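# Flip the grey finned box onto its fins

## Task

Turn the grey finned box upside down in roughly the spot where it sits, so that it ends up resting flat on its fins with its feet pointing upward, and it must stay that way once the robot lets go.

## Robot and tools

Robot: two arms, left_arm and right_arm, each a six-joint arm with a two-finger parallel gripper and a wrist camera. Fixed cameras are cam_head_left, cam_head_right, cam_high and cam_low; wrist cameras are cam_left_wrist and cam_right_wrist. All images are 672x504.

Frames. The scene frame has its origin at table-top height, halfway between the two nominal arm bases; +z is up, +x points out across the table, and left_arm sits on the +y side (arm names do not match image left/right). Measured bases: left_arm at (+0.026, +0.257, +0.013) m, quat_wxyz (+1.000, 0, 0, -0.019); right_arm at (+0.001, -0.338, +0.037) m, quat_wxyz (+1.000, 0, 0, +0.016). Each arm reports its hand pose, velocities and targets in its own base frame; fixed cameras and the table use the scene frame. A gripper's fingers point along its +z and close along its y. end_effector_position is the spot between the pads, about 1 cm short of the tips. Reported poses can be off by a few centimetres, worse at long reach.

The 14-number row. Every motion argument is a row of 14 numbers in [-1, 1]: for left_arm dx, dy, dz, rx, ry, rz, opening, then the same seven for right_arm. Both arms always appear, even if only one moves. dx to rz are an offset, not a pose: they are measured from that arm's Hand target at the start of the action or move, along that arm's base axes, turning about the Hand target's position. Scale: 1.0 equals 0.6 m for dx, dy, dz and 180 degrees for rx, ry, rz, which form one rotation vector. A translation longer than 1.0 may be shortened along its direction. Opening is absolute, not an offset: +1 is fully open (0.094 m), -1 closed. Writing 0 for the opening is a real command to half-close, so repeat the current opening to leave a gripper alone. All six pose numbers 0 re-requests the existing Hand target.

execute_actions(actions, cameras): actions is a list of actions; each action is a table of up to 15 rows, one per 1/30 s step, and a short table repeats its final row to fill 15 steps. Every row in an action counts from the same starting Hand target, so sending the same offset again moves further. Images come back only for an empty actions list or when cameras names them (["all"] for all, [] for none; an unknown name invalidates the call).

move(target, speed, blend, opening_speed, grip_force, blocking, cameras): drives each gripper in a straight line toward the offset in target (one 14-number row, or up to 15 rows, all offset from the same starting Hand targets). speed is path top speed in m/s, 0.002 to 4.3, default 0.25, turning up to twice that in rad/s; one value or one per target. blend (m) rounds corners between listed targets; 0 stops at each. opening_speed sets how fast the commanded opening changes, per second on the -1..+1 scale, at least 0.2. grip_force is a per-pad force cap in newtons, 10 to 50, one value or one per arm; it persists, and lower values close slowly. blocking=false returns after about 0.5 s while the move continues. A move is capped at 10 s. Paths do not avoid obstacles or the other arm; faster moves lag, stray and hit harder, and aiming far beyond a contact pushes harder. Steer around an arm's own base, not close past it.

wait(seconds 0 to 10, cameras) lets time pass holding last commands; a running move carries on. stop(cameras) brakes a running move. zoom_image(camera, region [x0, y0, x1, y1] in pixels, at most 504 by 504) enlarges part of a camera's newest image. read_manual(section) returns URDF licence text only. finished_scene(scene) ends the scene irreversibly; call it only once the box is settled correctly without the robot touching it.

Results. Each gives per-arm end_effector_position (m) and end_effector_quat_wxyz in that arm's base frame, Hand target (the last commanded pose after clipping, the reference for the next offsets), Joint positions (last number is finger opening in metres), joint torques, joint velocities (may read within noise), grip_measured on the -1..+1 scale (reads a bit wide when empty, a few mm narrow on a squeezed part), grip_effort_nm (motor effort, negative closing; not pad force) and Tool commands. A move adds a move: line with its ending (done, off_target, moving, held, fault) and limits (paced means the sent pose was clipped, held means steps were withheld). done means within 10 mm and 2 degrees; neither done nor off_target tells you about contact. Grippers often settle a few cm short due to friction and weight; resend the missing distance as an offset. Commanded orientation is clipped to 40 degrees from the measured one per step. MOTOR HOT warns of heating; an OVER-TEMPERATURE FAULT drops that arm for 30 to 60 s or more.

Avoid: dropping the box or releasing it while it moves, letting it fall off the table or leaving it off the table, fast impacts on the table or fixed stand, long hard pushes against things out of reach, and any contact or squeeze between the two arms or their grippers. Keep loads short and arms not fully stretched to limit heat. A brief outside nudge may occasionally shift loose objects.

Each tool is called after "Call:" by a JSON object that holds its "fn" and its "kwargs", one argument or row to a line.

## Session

Call:
{"fn": "execute_actions", "kwargs": {
  "actions": []
}}

Scene clock: 0.00 s.
left_arm: end_effector_position=(+0.6527, -0.4944, +0.2907) grip_measured=+1.000 grip_effort_nm=n/a end_effector_quat_wxyz=(+0.305, +0.732, +0.607, -0.050) | right_arm: end_effector_position=(+0.3471, -0.2391, +0.2552) grip_measured=+1.000 grip_effort_nm=n/a end_effector_quat_wxyz=(+0.253, +0.692, +0.642, -0.215)
Joint positions: left_arm=[-0.593 2.294 2.624 -1.321 0.258 1.085 0.094] | right_arm=[-0.362 1.247 1.116 -1.135 0.614 1.186 0.094]
Joint velocities: within noise
Joint torques (N m): no reading
Heat: left arm: hottest elbow 39 °C; right arm: hottest elbow 36 °C.
Hand target: left_arm +0.6557, -0.4964, +0.2943; +0.312, +0.731, +0.605, -0.048 | right_arm +0.3536, -0.2416, +0.2670; +0.264, +0.693, +0.637, -0.209
Tool commands: left_gripper/opening=+1.0 right_gripper/opening=+1.0

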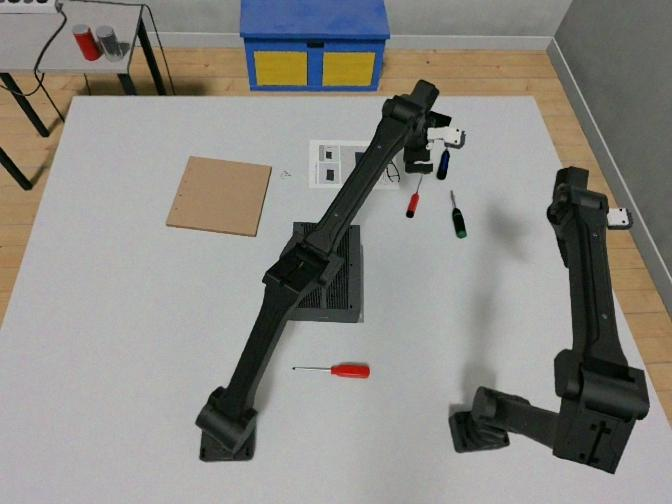

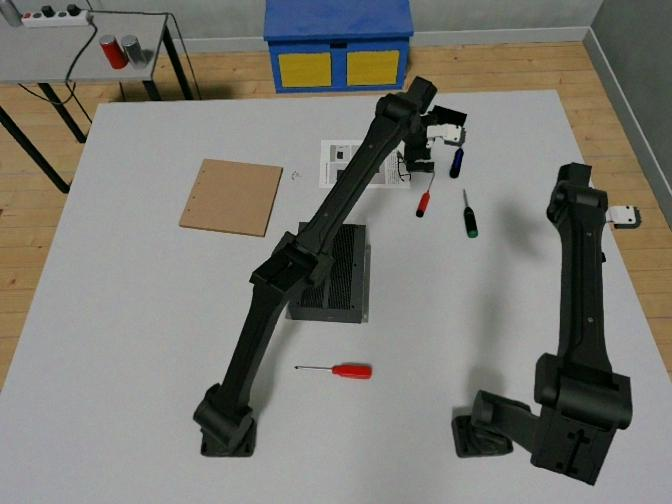

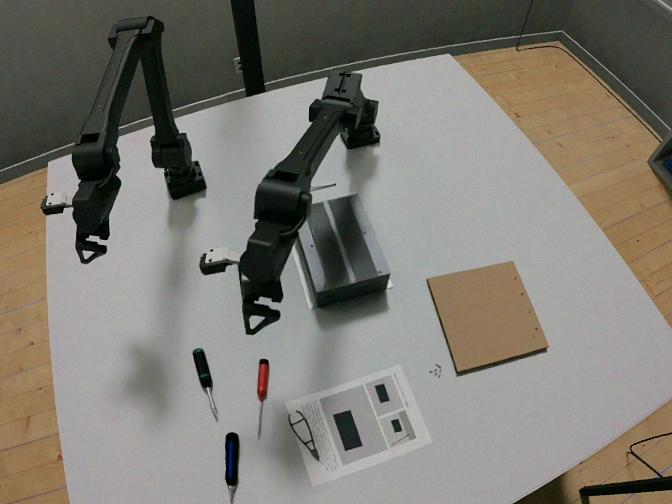

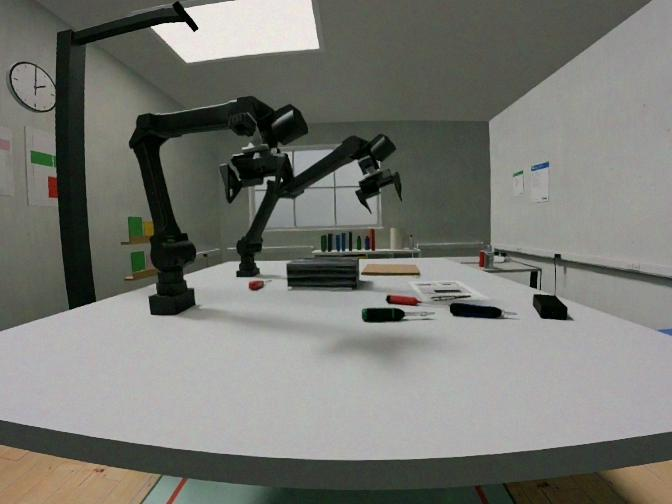

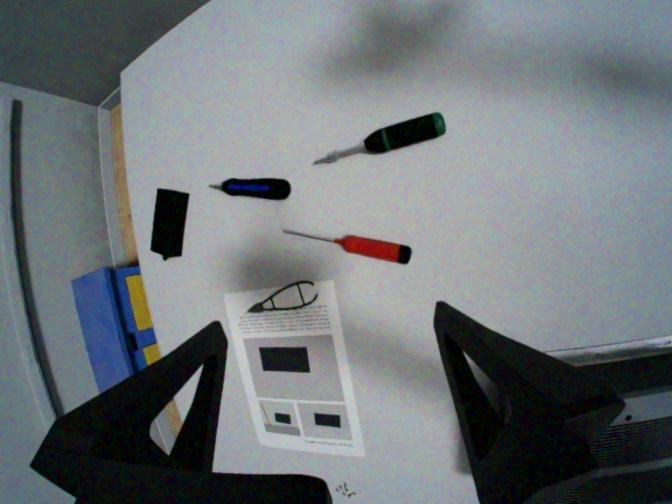

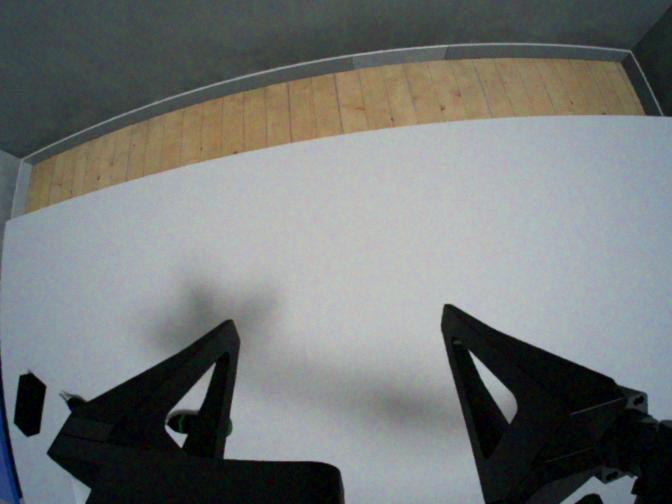

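Call:
{"fn": "zoom_image", "kwargs": {
  "camera": "cam_high",
  "region": [230, 160, 430, 330]
}}

Call:
{"fn": "zoom_image", "kwargs": {
  "camera": "cam_head_left",
  "region": [260, 200, 400, 400]
}}

Call:
{"fn": "zoom_image", "kwargs": {
  "camera": "cam_head_right",
  "region": [260, 200, 400, 400]
}}

Call:
{"fn": "zoom_image", "kwargs": {
  "camera": "cam_low",
  "region": [220, 220, 440, 320]
}}

Scaled by 2.520.

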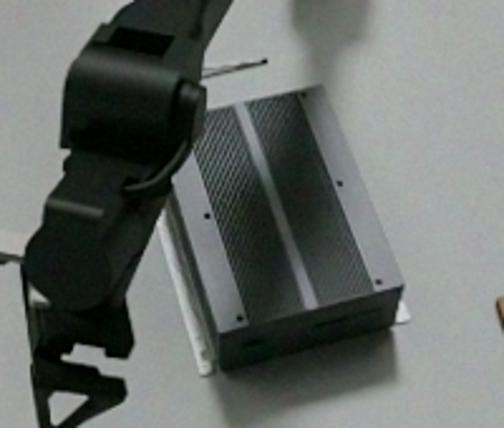

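Scaled by 2.520.

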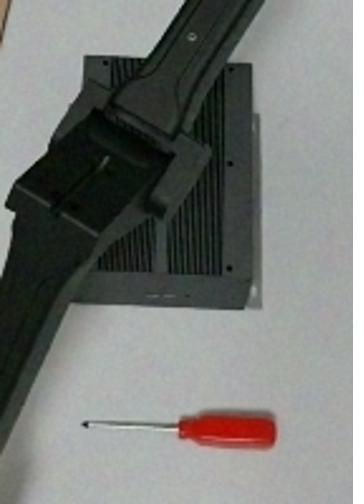

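Scaled by 2.520.

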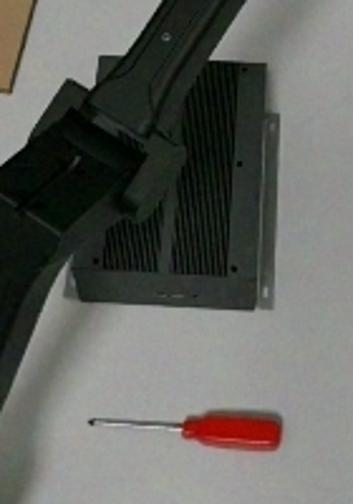

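Scaled by 2.291.

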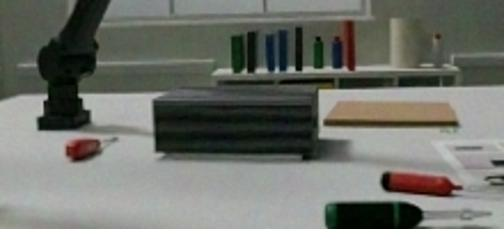

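Call:
{"fn": "move", "kwargs": {
  "target": [-0.6928,0.394,-0.0572,0.1651,0.1211,0.0579,0.2,0,0,0,0,0,0,1],
  "speed": 0.15,
  "cameras": ["cam_left_wrist", "cam_head_left", "cam_high"]
}}

Scene clock: 49.23 s.
left_arm: end_effector_position=(+0.2450, -0.2612, +0.2579) grip_measured=+0.203 grip_effort_nm=-0.12 end_effector_quat_wxyz=(+0.002, +0.708, +0.706, -0.002) | right_arm: end_effector_position=(+0.3471, -0.2391, +0.2552) grip_measured=+1.000 grip_effort_nm=-0.01 end_effector_quat_wxyz=(+0.253, +0.692, +0.642, -0.215)
Joint positions: left_arm=[-0.814 1.272 1.255 -1.55 0.004 0.759 0.057] | right_arm=[-0.362 1.247 1.116 -1.135 0.614 1.186 0.094]
Joint torques (N m): left_arm=[-1.55 -8.29 8.69 0.24 0.02 -0.32] | right_arm=[-1.03 -8.12 9.88 1.17 0.42 -0.03]
Heat: left arm: hottest elbow 47 °C; right arm: hottest elbow 45 °C.
Hand target: left_arm +0.2399, -0.2600, +0.2599; +0.000, +0.707, +0.707, +0.000 | right_arm +0.3536, -0.2416, +0.2670; +0.264, +0.693, +0.637, -0.209
Off the commanded pose: left_arm 0.006 m, 0 deg | right_arm 0.014 m, 2 deg.
move: off_target (right_arm)
Images, in order (width x height): cam_head_left 672x504, cam_high 672x504, cam_left_wrist 672x504.

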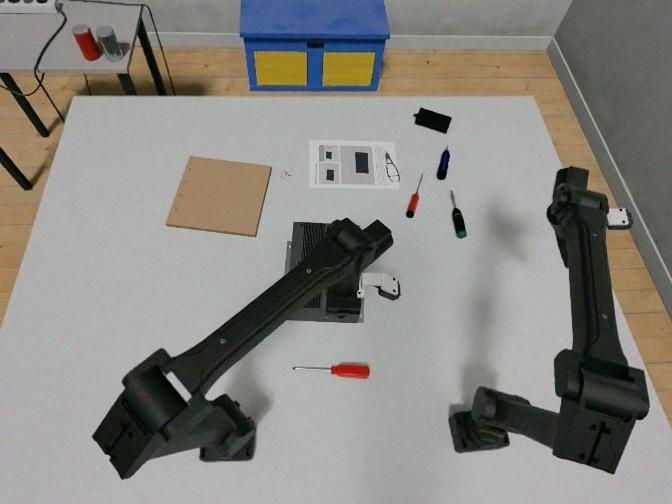

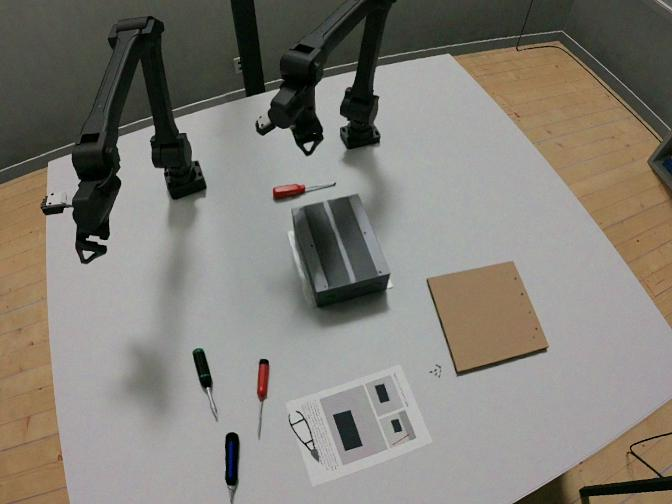

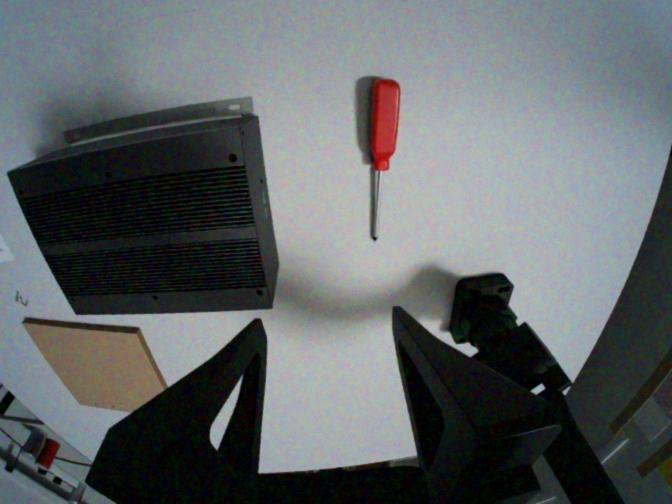

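Call:
{"fn": "zoom_image", "kwargs": {
  "camera": "cam_left_wrist",
  "region": [0, 80, 300, 330]
}}

Scaled by 1.680 from the camera's 672x504 image, which has a finer 960x720 frame.

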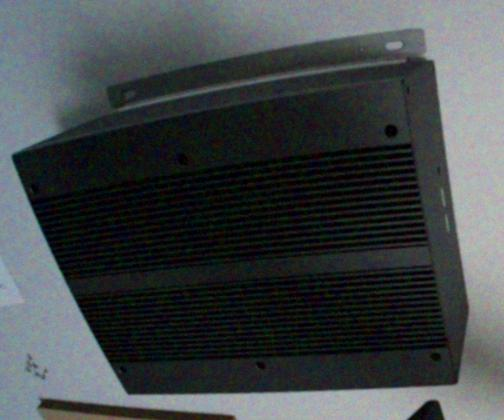

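Call:
{"fn": "move", "kwargs": {
  "target": [
    [-0.11,-0.0915,-0.1,0,0,0,0.2,0,0,0,0,0,0,1],
    [-0.11,-0.0915,-0.32,0,0,0,0.2,0,0,0,0,0,0,1]
  ],
  "speed": 0.12,
  "blend": 0.02,
  "cameras": ["cam_left_wrist"]
}}

Scene clock: 97.47 s.
left_arm: end_effector_position=(+0.1752, -0.3123, +0.0740) grip_measured=+0.203 grip_effort_nm=-0.12 end_effector_quat_wxyz=(+0.003, +0.708, +0.706, -0.002) | right_arm: end_effector_position=(+0.3471, -0.2391, +0.2552) grip_measured=+1.000 grip_effort_nm=-0.01 end_effector_quat_wxyz=(+0.253, +0.692, +0.642, -0.215)
Joint positions: left_arm=[-1.057 1.407 0.876 -1.033 0.003 0.518 0.057] | right_arm=[-0.362 1.247 1.116 -1.135 0.614 1.186 0.094]
Joint torques (N m): left_arm=[-1.61 -6.95 7.71 0.99 0.01 -0.33] | right_arm=[-0.67 -7.82 10.04 1.2 0.44 -0.05]
Heat: left arm: hottest elbow 46 °C; right arm: hottest elbow 48 °C.
Hand target: left_arm +0.1740, -0.3148, +0.0679; +0.000, +0.707, +0.707, +0.000 | right_arm +0.3536, -0.2416, +0.2670; +0.264, +0.693, +0.637, -0.209
Off the commanded pose: left_arm 0.007 m, 0 deg | right_arm 0.014 m, 2 deg.
move: off_target (right_arm)
Images, in order (width x height): cam_left_wrist 672x504.

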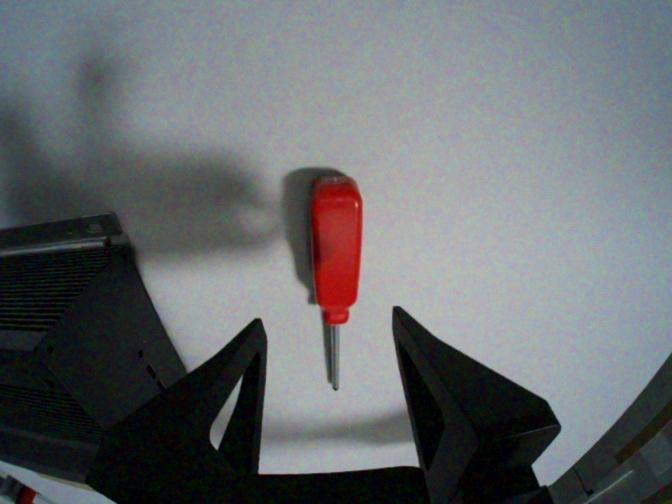

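Call:
{"fn": "move", "kwargs": {
  "target": [
    [-0.0075,-0.017,-0.1065,0,0,0,0.2,0,0,0,0,0,0,1],
    [-0.0075,-0.017,-0.1065,0,0,0,-0.6,0,0,0,0,0,0,1]
  ],
  "speed": 0.06,
  "opening_speed": 0.6,
  "cameras": ["cam_left_wrist"]
}}

Scene clock: 109.53 s.
left_arm: end_effector_position=(+0.1724, -0.3241, +0.0116) grip_measured=-0.404 grip_effort_nm=-1.00 end_effector_quat_wxyz=(+0.005, +0.708, +0.707, -0.003) | right_arm: end_effector_position=(+0.3471, -0.2391, +0.2552) grip_measured=+1.000 grip_effort_nm=-0.01 end_effector_quat_wxyz=(+0.253, +0.692, +0.642, -0.215)
Joint positions: left_arm=[-1.079 1.537 0.818 -0.84 0.003 0.493 0.028] | right_arm=[-0.362 1.247 1.116 -1.135 0.614 1.186 0.094]
Joint torques (N m): left_arm=[-1.61 -7.59 6.64 1.1 0.02 -0.31] | right_arm=[-0.62 -7.53 9.92 1.21 0.43 -0.01]
Heat: left arm: hottest elbow 46 °C; right arm: hottest elbow 49 °C.
Hand target: left_arm +0.1694, -0.3251, +0.0040; +0.000, +0.707, +0.707, +0.000 | right_arm +0.3536, -0.2416, +0.2670; +0.264, +0.693, +0.637, -0.209
Off the commanded pose: left_arm 0.008 m, 1 deg | right_arm 0.014 m, 2 deg.
move: off_target (right_arm)
Images, in order (width x height): cam_left_wrist 672x504.

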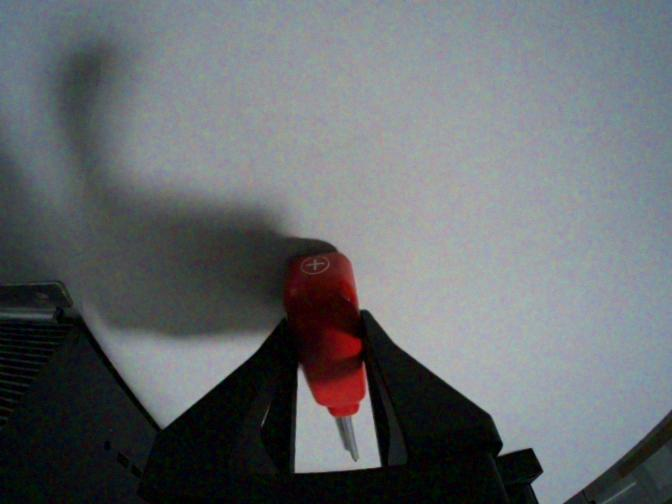

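Call:
{"fn": "move", "kwargs": {
  "target": [
    [0,0,0.15,0,0,0,-0.6,0,0,0,0,0,0,1],
    [0.2177,0.3752,0.40,0,0,0.1,-0.6,0,0,0,0,0,0,1],
    [0.151,0.8752,0.32,0,0,0.222,-0.6,0,0,0,0,0,0,1],
    [0.151,0.8752,0.05,0,0,0.222,-0.6,0,0,0,0,0,0,1]
  ],
  "speed": 0.16,
  "blend": 0.03,
  "cameras": ["cam_left_wrist", "cam_head_left"]
}}

Scene clock: 131.40 s.
left_arm: end_effector_position=(+0.2594, +0.1966, +0.0375) grip_measured=-0.406 grip_effort_nm=-1.01 end_effector_quat_wxyz=(+0.000, +0.421, +0.907, +0.001) | right_arm: end_effector_position=(+0.3471, -0.2391, +0.2552) grip_measured=+1.000 grip_effort_nm=-0.01 end_effector_quat_wxyz=(+0.253, +0.692, +0.642, -0.215)
Joint positions: left_arm=[0.649 1.389 0.744 -0.925 -0.001 1.518 0.028] | right_arm=[-0.362 1.247 1.116 -1.135 0.614 1.186 0.094]
Joint torques (N m): left_arm=[-0.03 -6.01 7.31 1.02 0.23 -0.09] | right_arm=[-0.56 -8.35 10.03 1.16 0.44 -0.04]
Heat: left arm: hottest elbow 46 °C; right arm: hottest elbow 49 °C.
Hand target: left_arm +0.2601, +0.1999, +0.0340; +0.000, +0.423, +0.906, +0.000 | right_arm +0.3536, -0.2416, +0.2670; +0.264, +0.693, +0.637, -0.209
Off the commanded pose: left_arm 0.005 m, 0 deg | right_arm 0.014 m, 2 deg.
move: off_target (right_arm)
Images, in order (width x height): cam_head_left 672x504, cam_left_wrist 672x504.

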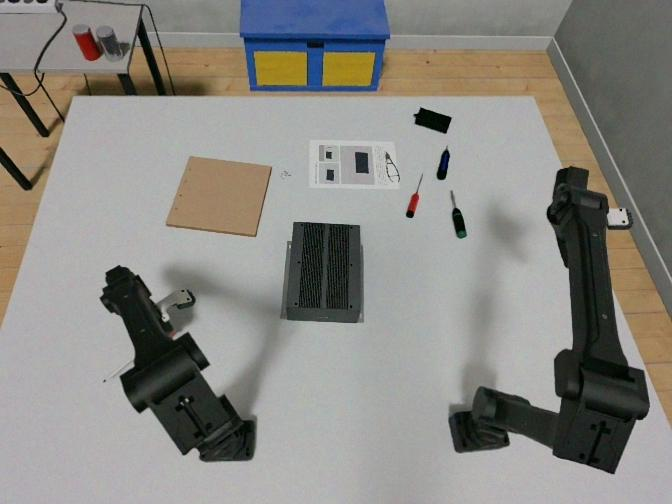

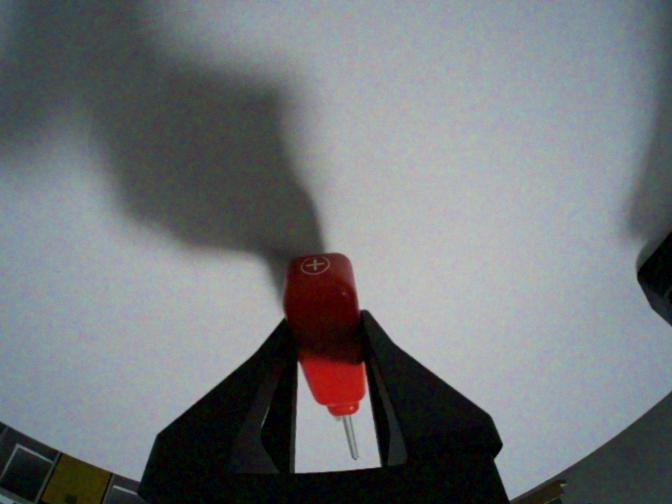

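Call:
{"fn": "move", "kwargs": {
  "target": [
    [0,0,-0.046,0,0,0,-0.6,0,0,0,0,0,0,1],
    [0,0,-0.046,0,0,0,0.1,0,0,0,0,0,0,1],
    [0,0,0.25,0,0,0,0.1,0,0,0,0,0,0,1]
  ],
  "speed": [0.04, 0.04, 0.1],
  "opening_speed": 0.6,
  "cameras": ["cam_left_wrist", "cam_head_left"]
}}

Scene clock: 142.97 s.
left_arm: end_effector_position=(+0.2520, +0.1911, +0.1663) grip_measured=+0.097 grip_effort_nm=0.16 end_effector_quat_wxyz=(-0.010, +0.421, +0.907, -0.017) | right_arm: end_effector_position=(+0.3471, -0.2391, +0.2552) grip_measured=+1.000 grip_effort_nm=-0.01 end_effector_quat_wxyz=(+0.253, +0.692, +0.642, -0.215)
Joint positions: left_arm=[0.649 1.222 0.969 -1.358 -0.001 1.518 0.052] | right_arm=[-0.362 1.247 1.116 -1.135 0.614 1.186 0.094]
Joint torques (N m): left_arm=[-0.09 -6.77 11.75 0.03 0.21 -0.06] | right_arm=[-0.67 -7.82 10.03 0.9 0.45 -0.05]
Heat: left arm: hottest elbow 45 °C; right arm: hottest elbow 49 °C.
Hand target: left_arm +0.2600, +0.1999, +0.1839; +0.000, +0.423, +0.906, +0.000 | right_arm +0.3536, -0.2416, +0.2670; +0.264, +0.693, +0.637, -0.209
Off the commanded pose: left_arm 0.021 m, 2 deg | right_arm 0.014 m, 2 deg.
move: off_target (left_arm, right_arm)
Images, in order (width x height): cam_head_left 672x504, cam_left_wrist 672x504.

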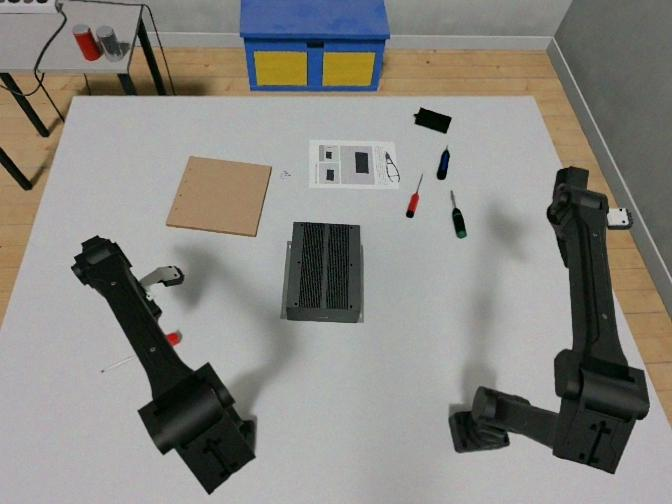

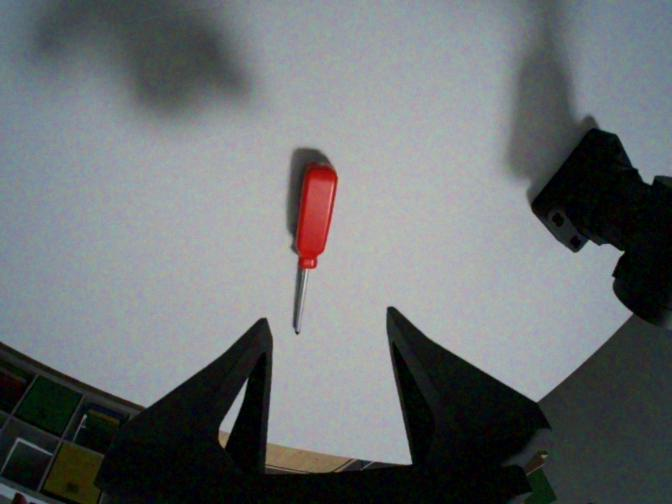

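Call:
{"fn": "move", "kwargs": {
  "target": [
    [0,0,0,0,0,0,0.1,0.0773,0.2693,0.055,-0.002,0.1622,0.4528,1],
    [0,0,0,0,0,0,0.1,-0.0893,0.5693,0.055,-0.004,0.3245,0.9057,1]
  ],
  "speed": 0.25,
  "blend": 0.03,
  "cameras": ["cam_head_left"]
}}

Scene clock: 185.07 s.
left_arm: end_effector_position=(+0.2520, +0.1911, +0.1663) grip_measured=+0.097 grip_effort_nm=0.16 end_effector_quat_wxyz=(-0.010, +0.421, +0.907, -0.017) | right_arm: end_effector_position=(+0.2920, +0.0925, +0.2844) grip_measured=+1.000 grip_effort_nm=-0.01 end_effector_quat_wxyz=(-0.013, -0.620, +0.785, +0.003)
Joint positions: left_arm=[0.649 1.222 0.969 -1.358 -0.001 1.518 0.052] | right_arm=[0.31 1.158 1.23 -1.67 0.003 -1.027 0.094]
Joint torques (N m): left_arm=[-0.21 -6.83 11.79 0.12 0.2 -0.06] | right_arm=[0.26 -4.84 11.45 0.06 -0.24 -0.14]
Heat: left arm: hottest elbow 51 °C; right arm: hottest elbow 50 °C.
Hand target: left_arm +0.2601, +0.1999, +0.1839; +0.000, +0.423, +0.906, +0.000 | right_arm +0.3000, +0.1001, +0.3000; +0.001, -0.629, +0.777, +0.000
Off the commanded pose: left_arm 0.021 m, 2 deg | right_arm 0.019 m, 2 deg.
move: off_target (left_arm, right_arm)
Images, in order (width x height): cam_head_left 672x504.

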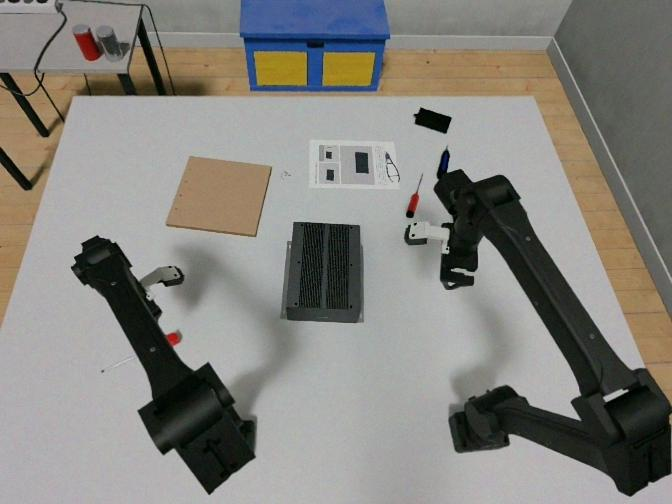

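Call:
{"fn": "move", "kwargs": {
  "target": [
    [0,0,0,0,0,0,0.1,-0.1,0.25,-0.1333,-0.0641,-0.429,0.0328,1],
    [0,0,0,0,0,0,0.1,-0.0267,0.4065,-0.3,-0.0641,-0.429,0.0328,1]
  ],
  "speed": 0.2,
  "blend": 0.03,
  "cameras": ["cam_right_wrist", "cam_head_left", "cam_low"]
}}

Scene clock: 210.97 s.
left_arm: end_effector_position=(+0.2520, +0.1911, +0.1663) grip_measured=+0.097 grip_effort_nm=0.17 end_effector_quat_wxyz=(-0.010, +0.421, +0.907, -0.017) | right_arm: end_effector_position=(+0.2754, +0.3361, +0.1148) grip_measured=+1.000 grip_effort_nm=-0.01 end_effector_quat_wxyz=(-0.421, +0.534, -0.566, +0.466)
Joint positions: left_arm=[0.649 1.222 0.969 -1.358 -0.001 1.518 0.052] | right_arm=[1.278 1.557 0.63 0.13 1.272 -0.817 0.094]
Joint torques (N m): left_arm=[-0.32 -6.89 11.79 0.16 0.2 -0.07] | right_arm=[-2.26 -8.35 7.58 1.99 0.3 -0.06]
Heat: left arm: hottest elbow 53 °C; right arm: hottest elbow 51 °C.
Hand target: left_arm +0.2601, +0.1999, +0.1839; +0.000, +0.423, +0.906, +0.000 | right_arm +0.2840, +0.3439, +0.1200; -0.426, +0.525, -0.572, +0.464
Off the commanded pose: left_arm 0.021 m, 2 deg | right_arm 0.013 m, 1 deg.
move: off_target (left_arm, right_arm)
Images, in order (width x height): cam_head_left 672x504, cam_low 672x504, cam_right_wrist 672x504.

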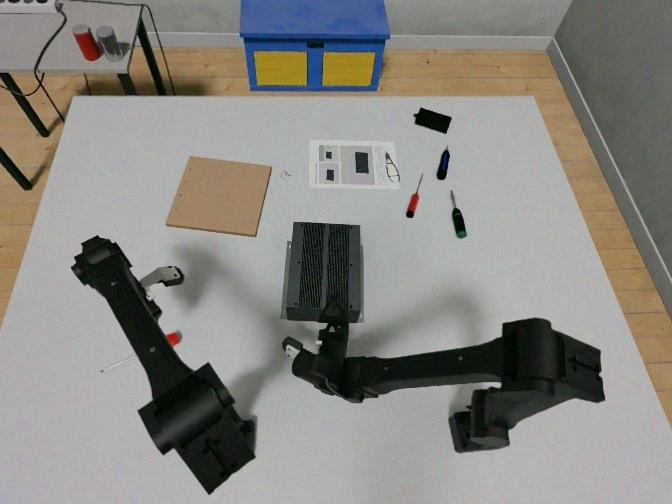

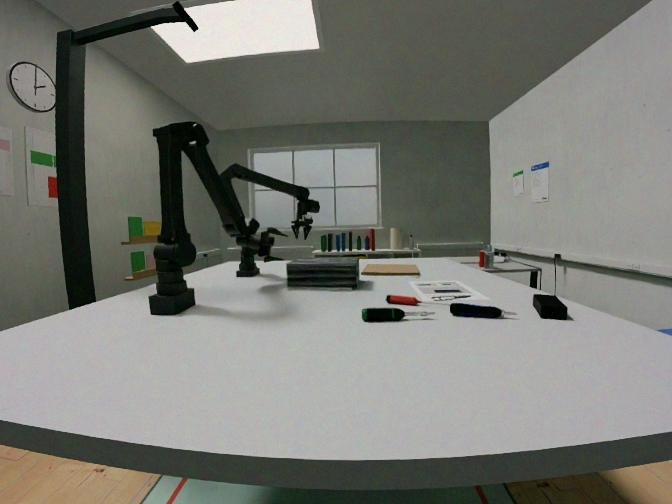

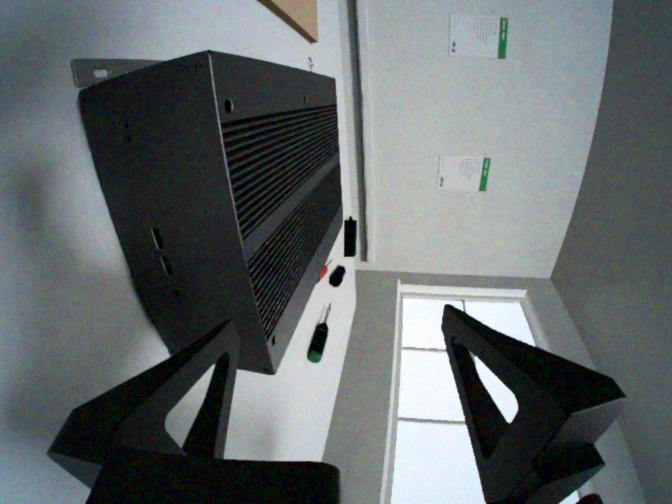

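Call:
{"fn": "move", "kwargs": {
  "target": [0,0,0,0,0,0,0.1,-0.0142,0.0312,-0.108,0.0009,0.0111,-0.0139,1],
  "speed": 0.1,
  "cameras": ["cam_right_wrist"]
}}

Scene clock: 260.60 s.
left_arm: end_effector_position=(+0.2520, +0.1911, +0.1663) grip_measured=+0.097 grip_effort_nm=0.16 end_effector_quat_wxyz=(-0.010, +0.421, +0.907, -0.017) | right_arm: end_effector_position=(+0.2769, +0.3476, +0.0508) grip_measured=+1.000 grip_effort_nm=-0.01 end_effector_quat_wxyz=(+0.397, -0.523, +0.590, -0.469)
Joint positions: left_arm=[0.649 1.222 0.969 -1.358 -0.001 1.518 0.052] | right_arm=[1.284 1.764 0.714 -0.007 1.286 -0.556 0.094]
Joint torques (N m): left_arm=[-0.15 -6.95 11.79 0.1 0.21 -0.07] | right_arm=[0.26 -9.76 6.61 1.07 0.68 0.22]
Heat: left arm: hottest elbow 55 °C; right arm: hottest elbow 46 °C.
Hand target: left_arm +0.2601, +0.1999, +0.1839; +0.000, +0.423, +0.906, +0.000 | right_arm +0.2753, +0.3627, +0.0551; +0.407, -0.520, +0.591, -0.463
Off the commanded pose: left_arm 0.021 m, 2 deg | right_arm 0.016 m, 1 deg.
move: off_target (left_arm, right_arm)
Images, in order (width x height): cam_right_wrist 672x504.

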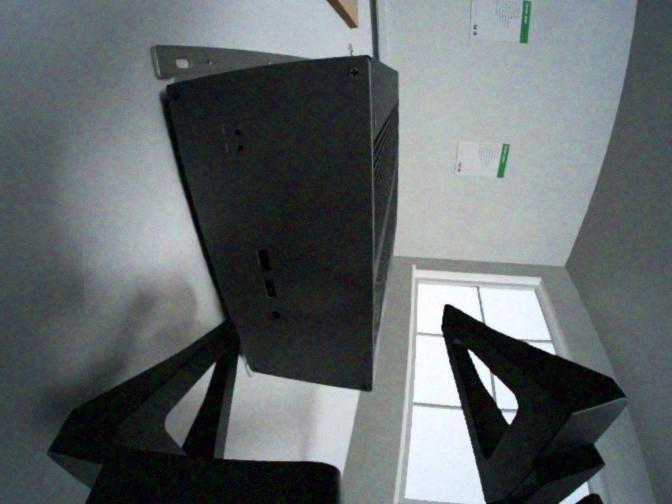

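Call:
{"fn": "execute_actions", "kwargs": {
  "actions": [],
  "cameras": ["cam_right_wrist", "cam_head_left", "cam_low"]
}}

Scene clock: 317.97 s.
left_arm: end_effector_position=(+0.2520, +0.1911, +0.1663) grip_measured=+0.097 grip_effort_nm=0.16 end_effector_quat_wxyz=(-0.010, +0.421, +0.907, -0.017) | right_arm: end_effector_position=(+0.2769, +0.3476, +0.0508) grip_measured=+1.000 grip_effort_nm=-0.01 end_effector_quat_wxyz=(+0.397, -0.523, +0.590, -0.469)
Joint positions: left_arm=[0.649 1.222 0.969 -1.358 -0.001 1.518 0.052] | right_arm=[1.284 1.764 0.714 -0.007 1.286 -0.556 0.094]
Joint velocities: within noise
Joint torques (N m): left_arm=[-0.15 -6.89 11.75 0.16 0.2 -0.07] | right_arm=[0.73 -10.34 6.67 0.88 0.67 0.16]
Heat: left arm: hottest elbow 56 °C; right arm: hottest elbow 44 °C.
Hand target: left_arm +0.2601, +0.1999, +0.1839; +0.000, +0.423, +0.906, +0.000 | right_arm +0.2753, +0.3627, +0.0551; +0.407, -0.520, +0.591, -0.463
Tool commands: left_gripper/opening=+0.1 right_gripper/opening=+1.0
Off the commanded pose: left_arm 0.021 m, 2 deg | right_arm 0.016 m, 1 deg.
Images, in order (width x height): cam_head_left 672x504, cam_low 672x504, cam_right_wrist 672x504.

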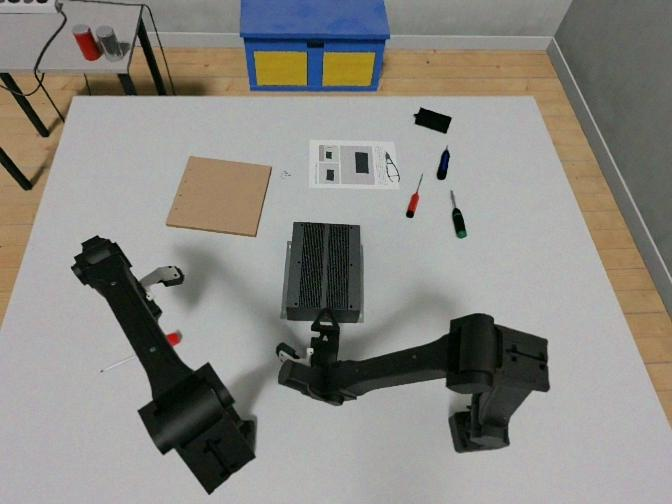

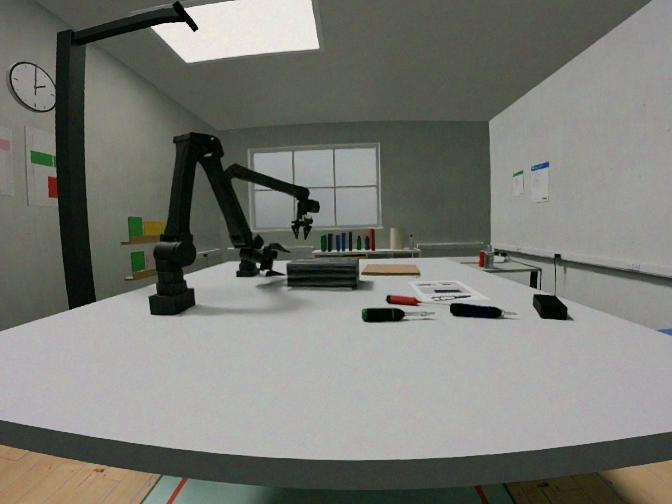

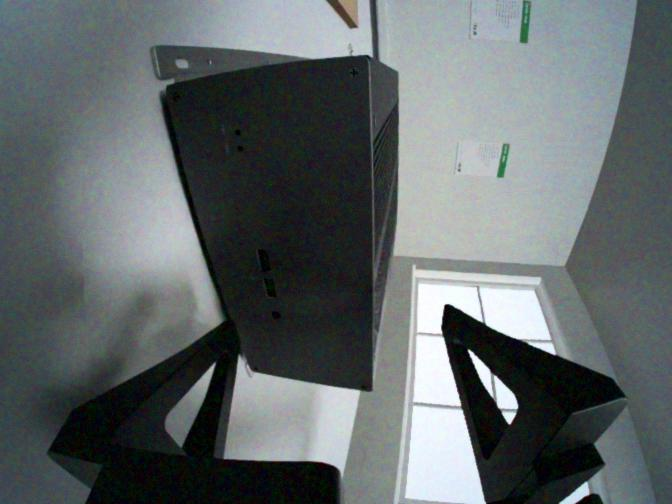

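Call:
{"fn": "move", "kwargs": {
  "target": [0,0,0,0,0,0,0.1,0,0.002,-0.045,-0.0015,-0.011,0.0083,1],
  "speed": 0.06,
  "cameras": ["cam_right_wrist"]
}}

Scene clock: 382.93 s.
left_arm: end_effector_position=(+0.2520, +0.1911, +0.1663) grip_measured=+0.097 grip_effort_nm=0.16 end_effector_quat_wxyz=(-0.010, +0.421, +0.907, -0.017) | right_arm: end_effector_position=(+0.2805, +0.3602, +0.0315) grip_measured=+1.000 grip_effort_nm=-0.01 end_effector_quat_wxyz=(+0.419, -0.515, +0.583, -0.469)
Joint positions: left_arm=[0.649 1.222 0.969 -1.358 -0.001 1.518 0.052] | right_arm=[1.287 1.857 0.709 0.237 1.303 -0.671 0.094]
Joint torques (N m): left_arm=[-0.09 -6.89 11.73 0.12 0.21 -0.05] | right_arm=[0.62 -11.05 3.81 1.95 0.62 -0.01]
Heat: left arm: hottest elbow 56 °C; right arm: hottest elbow 43 °C.
Hand target: left_arm +0.2601, +0.1999, +0.1839; +0.000, +0.423, +0.906, +0.000 | right_arm +0.2755, +0.3638, +0.0282; +0.422, -0.520, +0.576, -0.468
Off the commanded pose: left_arm 0.021 m, 2 deg | right_arm 0.007 m, 1 deg.
move: off_target (left_arm)
Images, in order (width x height): cam_right_wrist 672x504.

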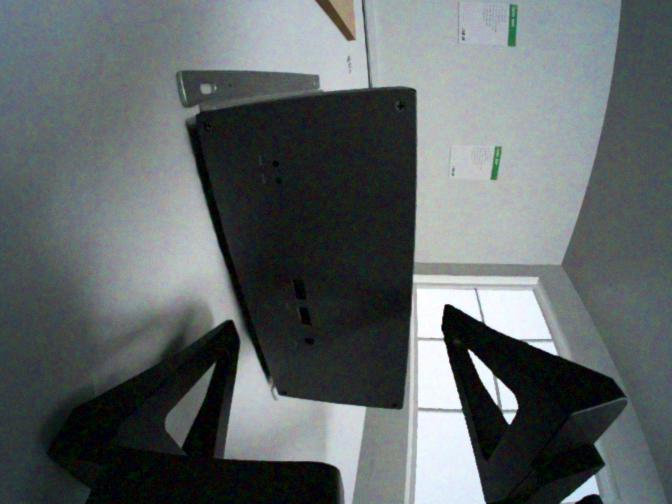

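Call:
{"fn": "move", "kwargs": {
  "target": [0,0,0,0,0,0,0.1,-0.003,-0.022,-0.02,0,0,0,1],
  "speed": 0.05,
  "cameras": ["cam_right_wrist"]
}}

Scene clock: 425.40 s.
left_arm: end_effector_position=(+0.2520, +0.1911, +0.1663) grip_measured=+0.097 grip_effort_nm=0.17 end_effector_quat_wxyz=(-0.010, +0.421, +0.907, -0.017) | right_arm: end_effector_position=(+0.2770, +0.3484, +0.0196) grip_measured=+1.000 grip_effort_nm=-0.01 end_effector_quat_wxyz=(+0.421, -0.515, +0.581, -0.469)
Joint positions: left_arm=[0.649 1.222 0.969 -1.358 -0.001 1.518 0.052] | right_arm=[1.287 1.88 0.671 0.313 1.303 -0.686 0.094]
Joint torques (N m): left_arm=[-0.09 -7 11.75 0.1 0.2 -0.07] | right_arm=[-0.26 -10.23 3.32 2 0.51 0]
Heat: left arm: hottest elbow 57 °C; right arm: hottest elbow 40 °C.
Hand target: left_arm +0.2601, +0.1999, +0.1839; +0.000, +0.423, +0.906, +0.000 | right_arm +0.2737, +0.3506, +0.0162; +0.422, -0.520, +0.576, -0.468
Off the commanded pose: left_arm 0.021 m, 2 deg | right_arm 0.005 m, 1 deg.
move: off_target (left_arm)
Images, in order (width x height): cam_right_wrist 672x504.

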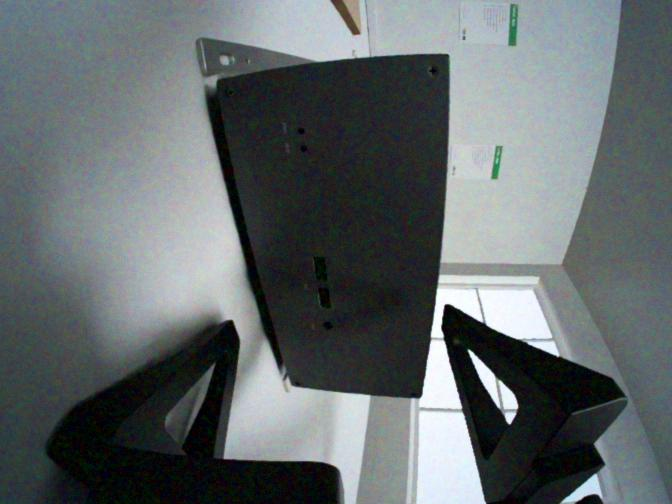

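Call:
{"fn": "move", "kwargs": {
  "target": [0,0,0,0,0,0,0.1,0.055,-0.007,0.001,0,0,0,1],
  "speed": 0.05,
  "cameras": ["cam_right_wrist"]
}}

Call:
{"fn": "zoom_image", "kwargs": {
  "camera": "cam_right_wrist",
  "region": [160, 220, 560, 500]
}}

Scene clock: 434.63 s.
left_arm: end_effector_position=(+0.2520, +0.1911, +0.1663) grip_measured=+0.097 grip_effort_nm=0.16 end_effector_quat_wxyz=(-0.010, +0.421, +0.907, -0.017) | right_arm: end_effector_position=(+0.3024, +0.3507, +0.0209) grip_measured=+1.000 grip_effort_nm=-0.01 end_effector_quat_wxyz=(+0.426, -0.521, +0.576, -0.465)
Joint positions: left_arm=[0.649 1.222 0.969 -1.358 -0.001 1.518 0.052] | right_arm=[1.225 1.905 0.663 0.543 1.246 -0.891 0.094]
Joint torques (N m): left_arm=[-0.21 -6.83 11.73 0.12 0.2 -0.07] | right_arm=[-1.9 -10.81 3.07 2.21 0.26 -0.04]
Heat: left arm: hottest elbow 57 °C; right arm: hottest elbow 39 °C.
Hand target: left_arm +0.2601, +0.1999, +0.1839; +0.000, +0.423, +0.906, +0.000 | right_arm +0.3067, +0.3465, +0.0168; +0.422, -0.520, +0.576, -0.468
Off the commanded pose: left_arm 0.021 m, 2 deg | right_arm 0.007 m, 1 deg.
move: off_target (left_arm)
Images, in order (width x height): cam_right_wrist 672x504.

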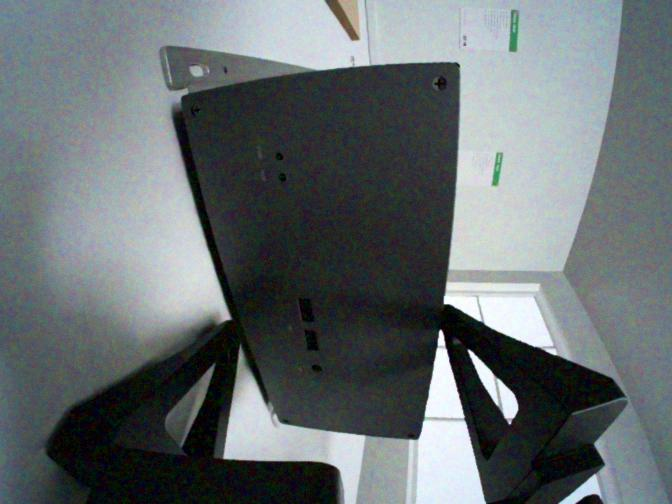

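Scaled by 1.260 from the camera's 672x504 image, which has a finer 960x720 frame.

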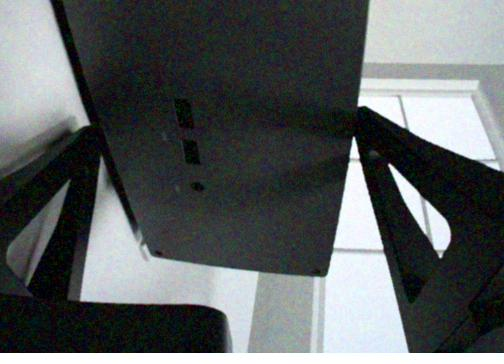

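Call:
{"fn": "move", "kwargs": {
  "target": [0,0,0,0,0,0,0.1,0.025,-0.004,-0.004,0,0,0,1],
  "speed": 0.04,
  "cameras": ["cam_right_wrist"]
}}

Call:
{"fn": "zoom_image", "kwargs": {
  "camera": "cam_right_wrist",
  "region": [160, 220, 560, 500]
}}

Scene clock: 449.97 s.
left_arm: end_effector_position=(+0.2520, +0.1911, +0.1663) grip_measured=+0.097 grip_effort_nm=0.16 end_effector_quat_wxyz=(-0.010, +0.421, +0.907, -0.017) | right_arm: end_effector_position=(+0.3138, +0.3500, +0.0192) grip_measured=+1.000 grip_effort_nm=-0.01 end_effector_quat_wxyz=(-0.426, +0.525, -0.572, +0.465)
Joint positions: left_arm=[0.649 1.222 0.969 -1.358 -0.001 1.518 0.052] | right_arm=[1.196 1.922 0.662 0.625 1.218 -0.966 0.094]
Joint torques (N m): left_arm=[-0.26 -6.77 11.77 0.13 0.2 -0.06] | right_arm=[-2.02 -10.52 3.26 2.4 0.13 0.01]
Heat: left arm: hottest elbow 57 °C; right arm: hottest elbow 39 °C.
Hand target: left_arm +0.2601, +0.1999, +0.1839; +0.000, +0.423, +0.906, +0.000 | right_arm +0.3217, +0.3440, +0.0143; -0.422, +0.520, -0.576, +0.468
Off the commanded pose: left_arm 0.021 m, 2 deg | right_arm 0.011 m, 1 deg.
move: off_target (left_arm, right_arm)
Images, in order (width x height): cam_right_wrist 672x504.

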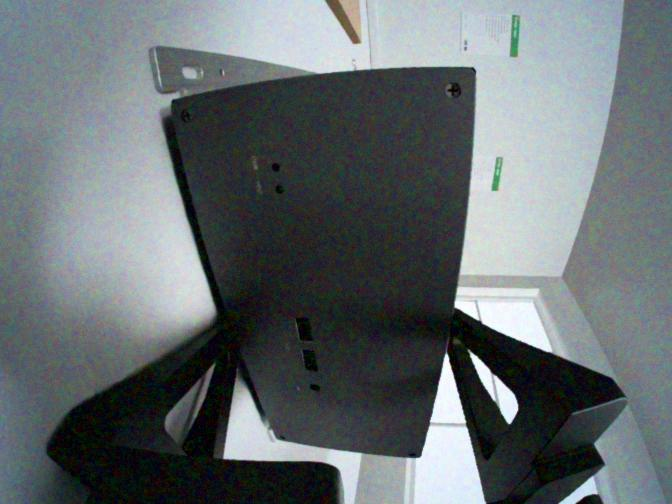

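Scaled by 1.260 from the camera's 672x504 image, which has a finer 960x720 frame.

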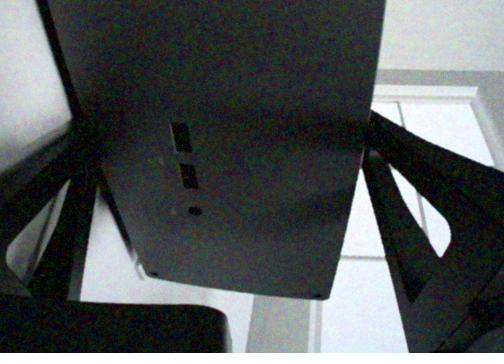

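Call:
{"fn": "move", "kwargs": {
  "target": [0,0,0,0,0,0,0.1,0.012,-0.002,0.003,0,0,0,1],
  "speed": 0.04,
  "cameras": ["cam_right_wrist"]
}}

Call:
{"fn": "zoom_image", "kwargs": {
  "camera": "cam_right_wrist",
  "region": [180, 270, 300, 360]
}}

Scene clock: 459.17 s.
left_arm: end_effector_position=(+0.2520, +0.1911, +0.1663) grip_measured=+0.097 grip_effort_nm=0.17 end_effector_quat_wxyz=(-0.010, +0.421, +0.907, -0.017) | right_arm: end_effector_position=(+0.3148, +0.3502, +0.0193) grip_measured=+1.000 grip_effort_nm=-0.01 end_effector_quat_wxyz=(-0.428, +0.528, -0.570, +0.462)
Joint positions: left_arm=[0.649 1.222 0.969 -1.358 -0.001 1.518 0.052] | right_arm=[1.192 1.923 0.656 0.65 1.205 -0.986 0.094]
Joint torques (N m): left_arm=[-0.15 -6.77 11.77 0.12 0.2 -0.06] | right_arm=[-3.19 -11.11 3.78 2.55 0.02 -0.07]
Heat: left arm: hottest elbow 57 °C; right arm: hottest elbow 39 °C.
Hand target: left_arm +0.2601, +0.1999, +0.1839; +0.000, +0.423, +0.906, +0.000 | right_arm +0.3289, +0.3429, +0.0162; -0.422, +0.520, -0.576, +0.468
Off the commanded pose: left_arm 0.021 m, 2 deg | right_arm 0.016 m, 2 deg.
move: off_target (left_arm, right_arm)
Images, in order (width x height): cam_right_wrist 672x504.

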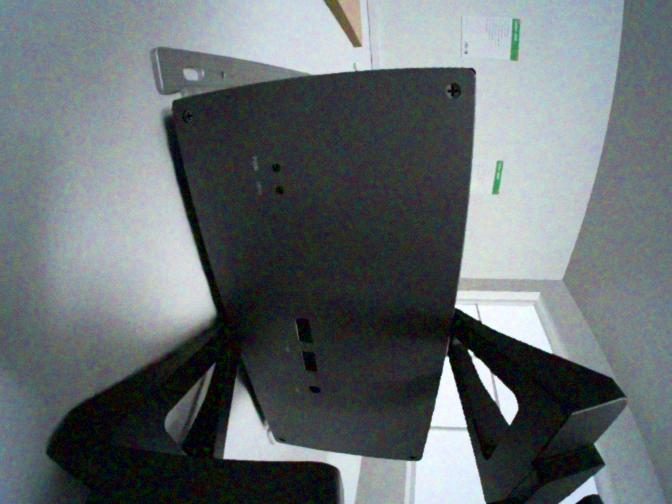

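Scaled by 4.200 from the camera's 672x504 image, which has a finer 960x720 frame.

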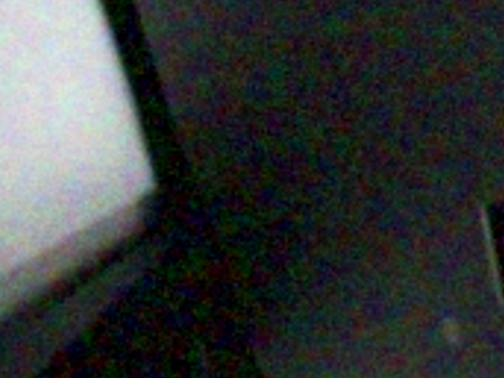

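Call:
{"fn": "move", "kwargs": {
  "target": [0,0,0,0,0,0,0.1,-0.02,0.002,-0.008,0,0,0,1],
  "speed": 0.04,
  "cameras": []
}}

Scene clock: 482.63 s.
left_arm: end_effector_position=(+0.2520, +0.1911, +0.1663) grip_measured=+0.097 grip_effort_nm=0.16 end_effector_quat_wxyz=(-0.010, +0.421, +0.907, -0.017) | right_arm: end_effector_position=(+0.3146, +0.3499, +0.0191) grip_measured=+1.000 grip_effort_nm=-0.01 end_effector_quat_wxyz=(-0.428, +0.527, -0.570, +0.463)
Joint positions: left_arm=[0.649 1.222 0.969 -1.358 -0.001 1.518 0.052] | right_arm=[1.192 1.924 0.656 0.651 1.208 -0.985 0.094]
Joint torques (N m): left_arm=[-0.26 -6.77 11.75 0.09 0.2 -0.07] | right_arm=[-1.26 -10.29 3.52 1.33 0.91 0.31]
Heat: left arm: hottest elbow 57 °C; right arm: hottest elbow 39 °C.
Hand target: left_arm +0.2601, +0.1999, +0.1839; +0.000, +0.423, +0.906, +0.000 | right_arm +0.3168, +0.3442, +0.0113; -0.422, +0.520, -0.576, +0.468
Off the commanded pose: left_arm 0.021 m, 2 deg | right_arm 0.010 m, 1 deg.
move: off_target (left_arm)
No camera images: "cameras" was empty.

Call:
{"fn": "move", "kwargs": {
  "target": [0,0,0,0,0,0,0.1,-0.02,0.002,-0.006,0,0,0,1],
  "speed": 0.04,
  "cameras": []
}}

Scene clock: 489.30 s.
left_arm: end_effector_position=(+0.2520, +0.1911, +0.1663) grip_measured=+0.097 grip_effort_nm=0.16 end_effector_quat_wxyz=(-0.010, +0.421, +0.907, -0.017) | right_arm: end_effector_position=(+0.3129, +0.3491, +0.0189) grip_measured=+1.000 grip_effort_nm=-0.01 end_effector_quat_wxyz=(+0.426, -0.521, +0.573, -0.467)
Joint positions: left_arm=[0.649 1.222 0.969 -1.358 -0.001 1.518 0.052] | right_arm=[1.198 1.924 0.663 0.62 1.228 -0.957 0.094]
Joint torques (N m): left_arm=[-0.21 -6.83 11.77 0.13 0.21 -0.06] | right_arm=[0.85 -10.58 2.61 1.47 1.04 0.45]
Heat: left arm: hottest elbow 57 °C; right arm: hottest elbow 38 °C.
Hand target: left_arm +0.2601, +0.1999, +0.1839; +0.000, +0.423, +0.906, +0.000 | right_arm +0.3049, +0.3452, +0.0077; +0.422, -0.520, +0.576, -0.468
Off the commanded pose: left_arm 0.021 m, 2 deg | right_arm 0.014 m, 1 deg.
move: off_target (left_arm, right_arm)
No camera images: "cameras" was empty.


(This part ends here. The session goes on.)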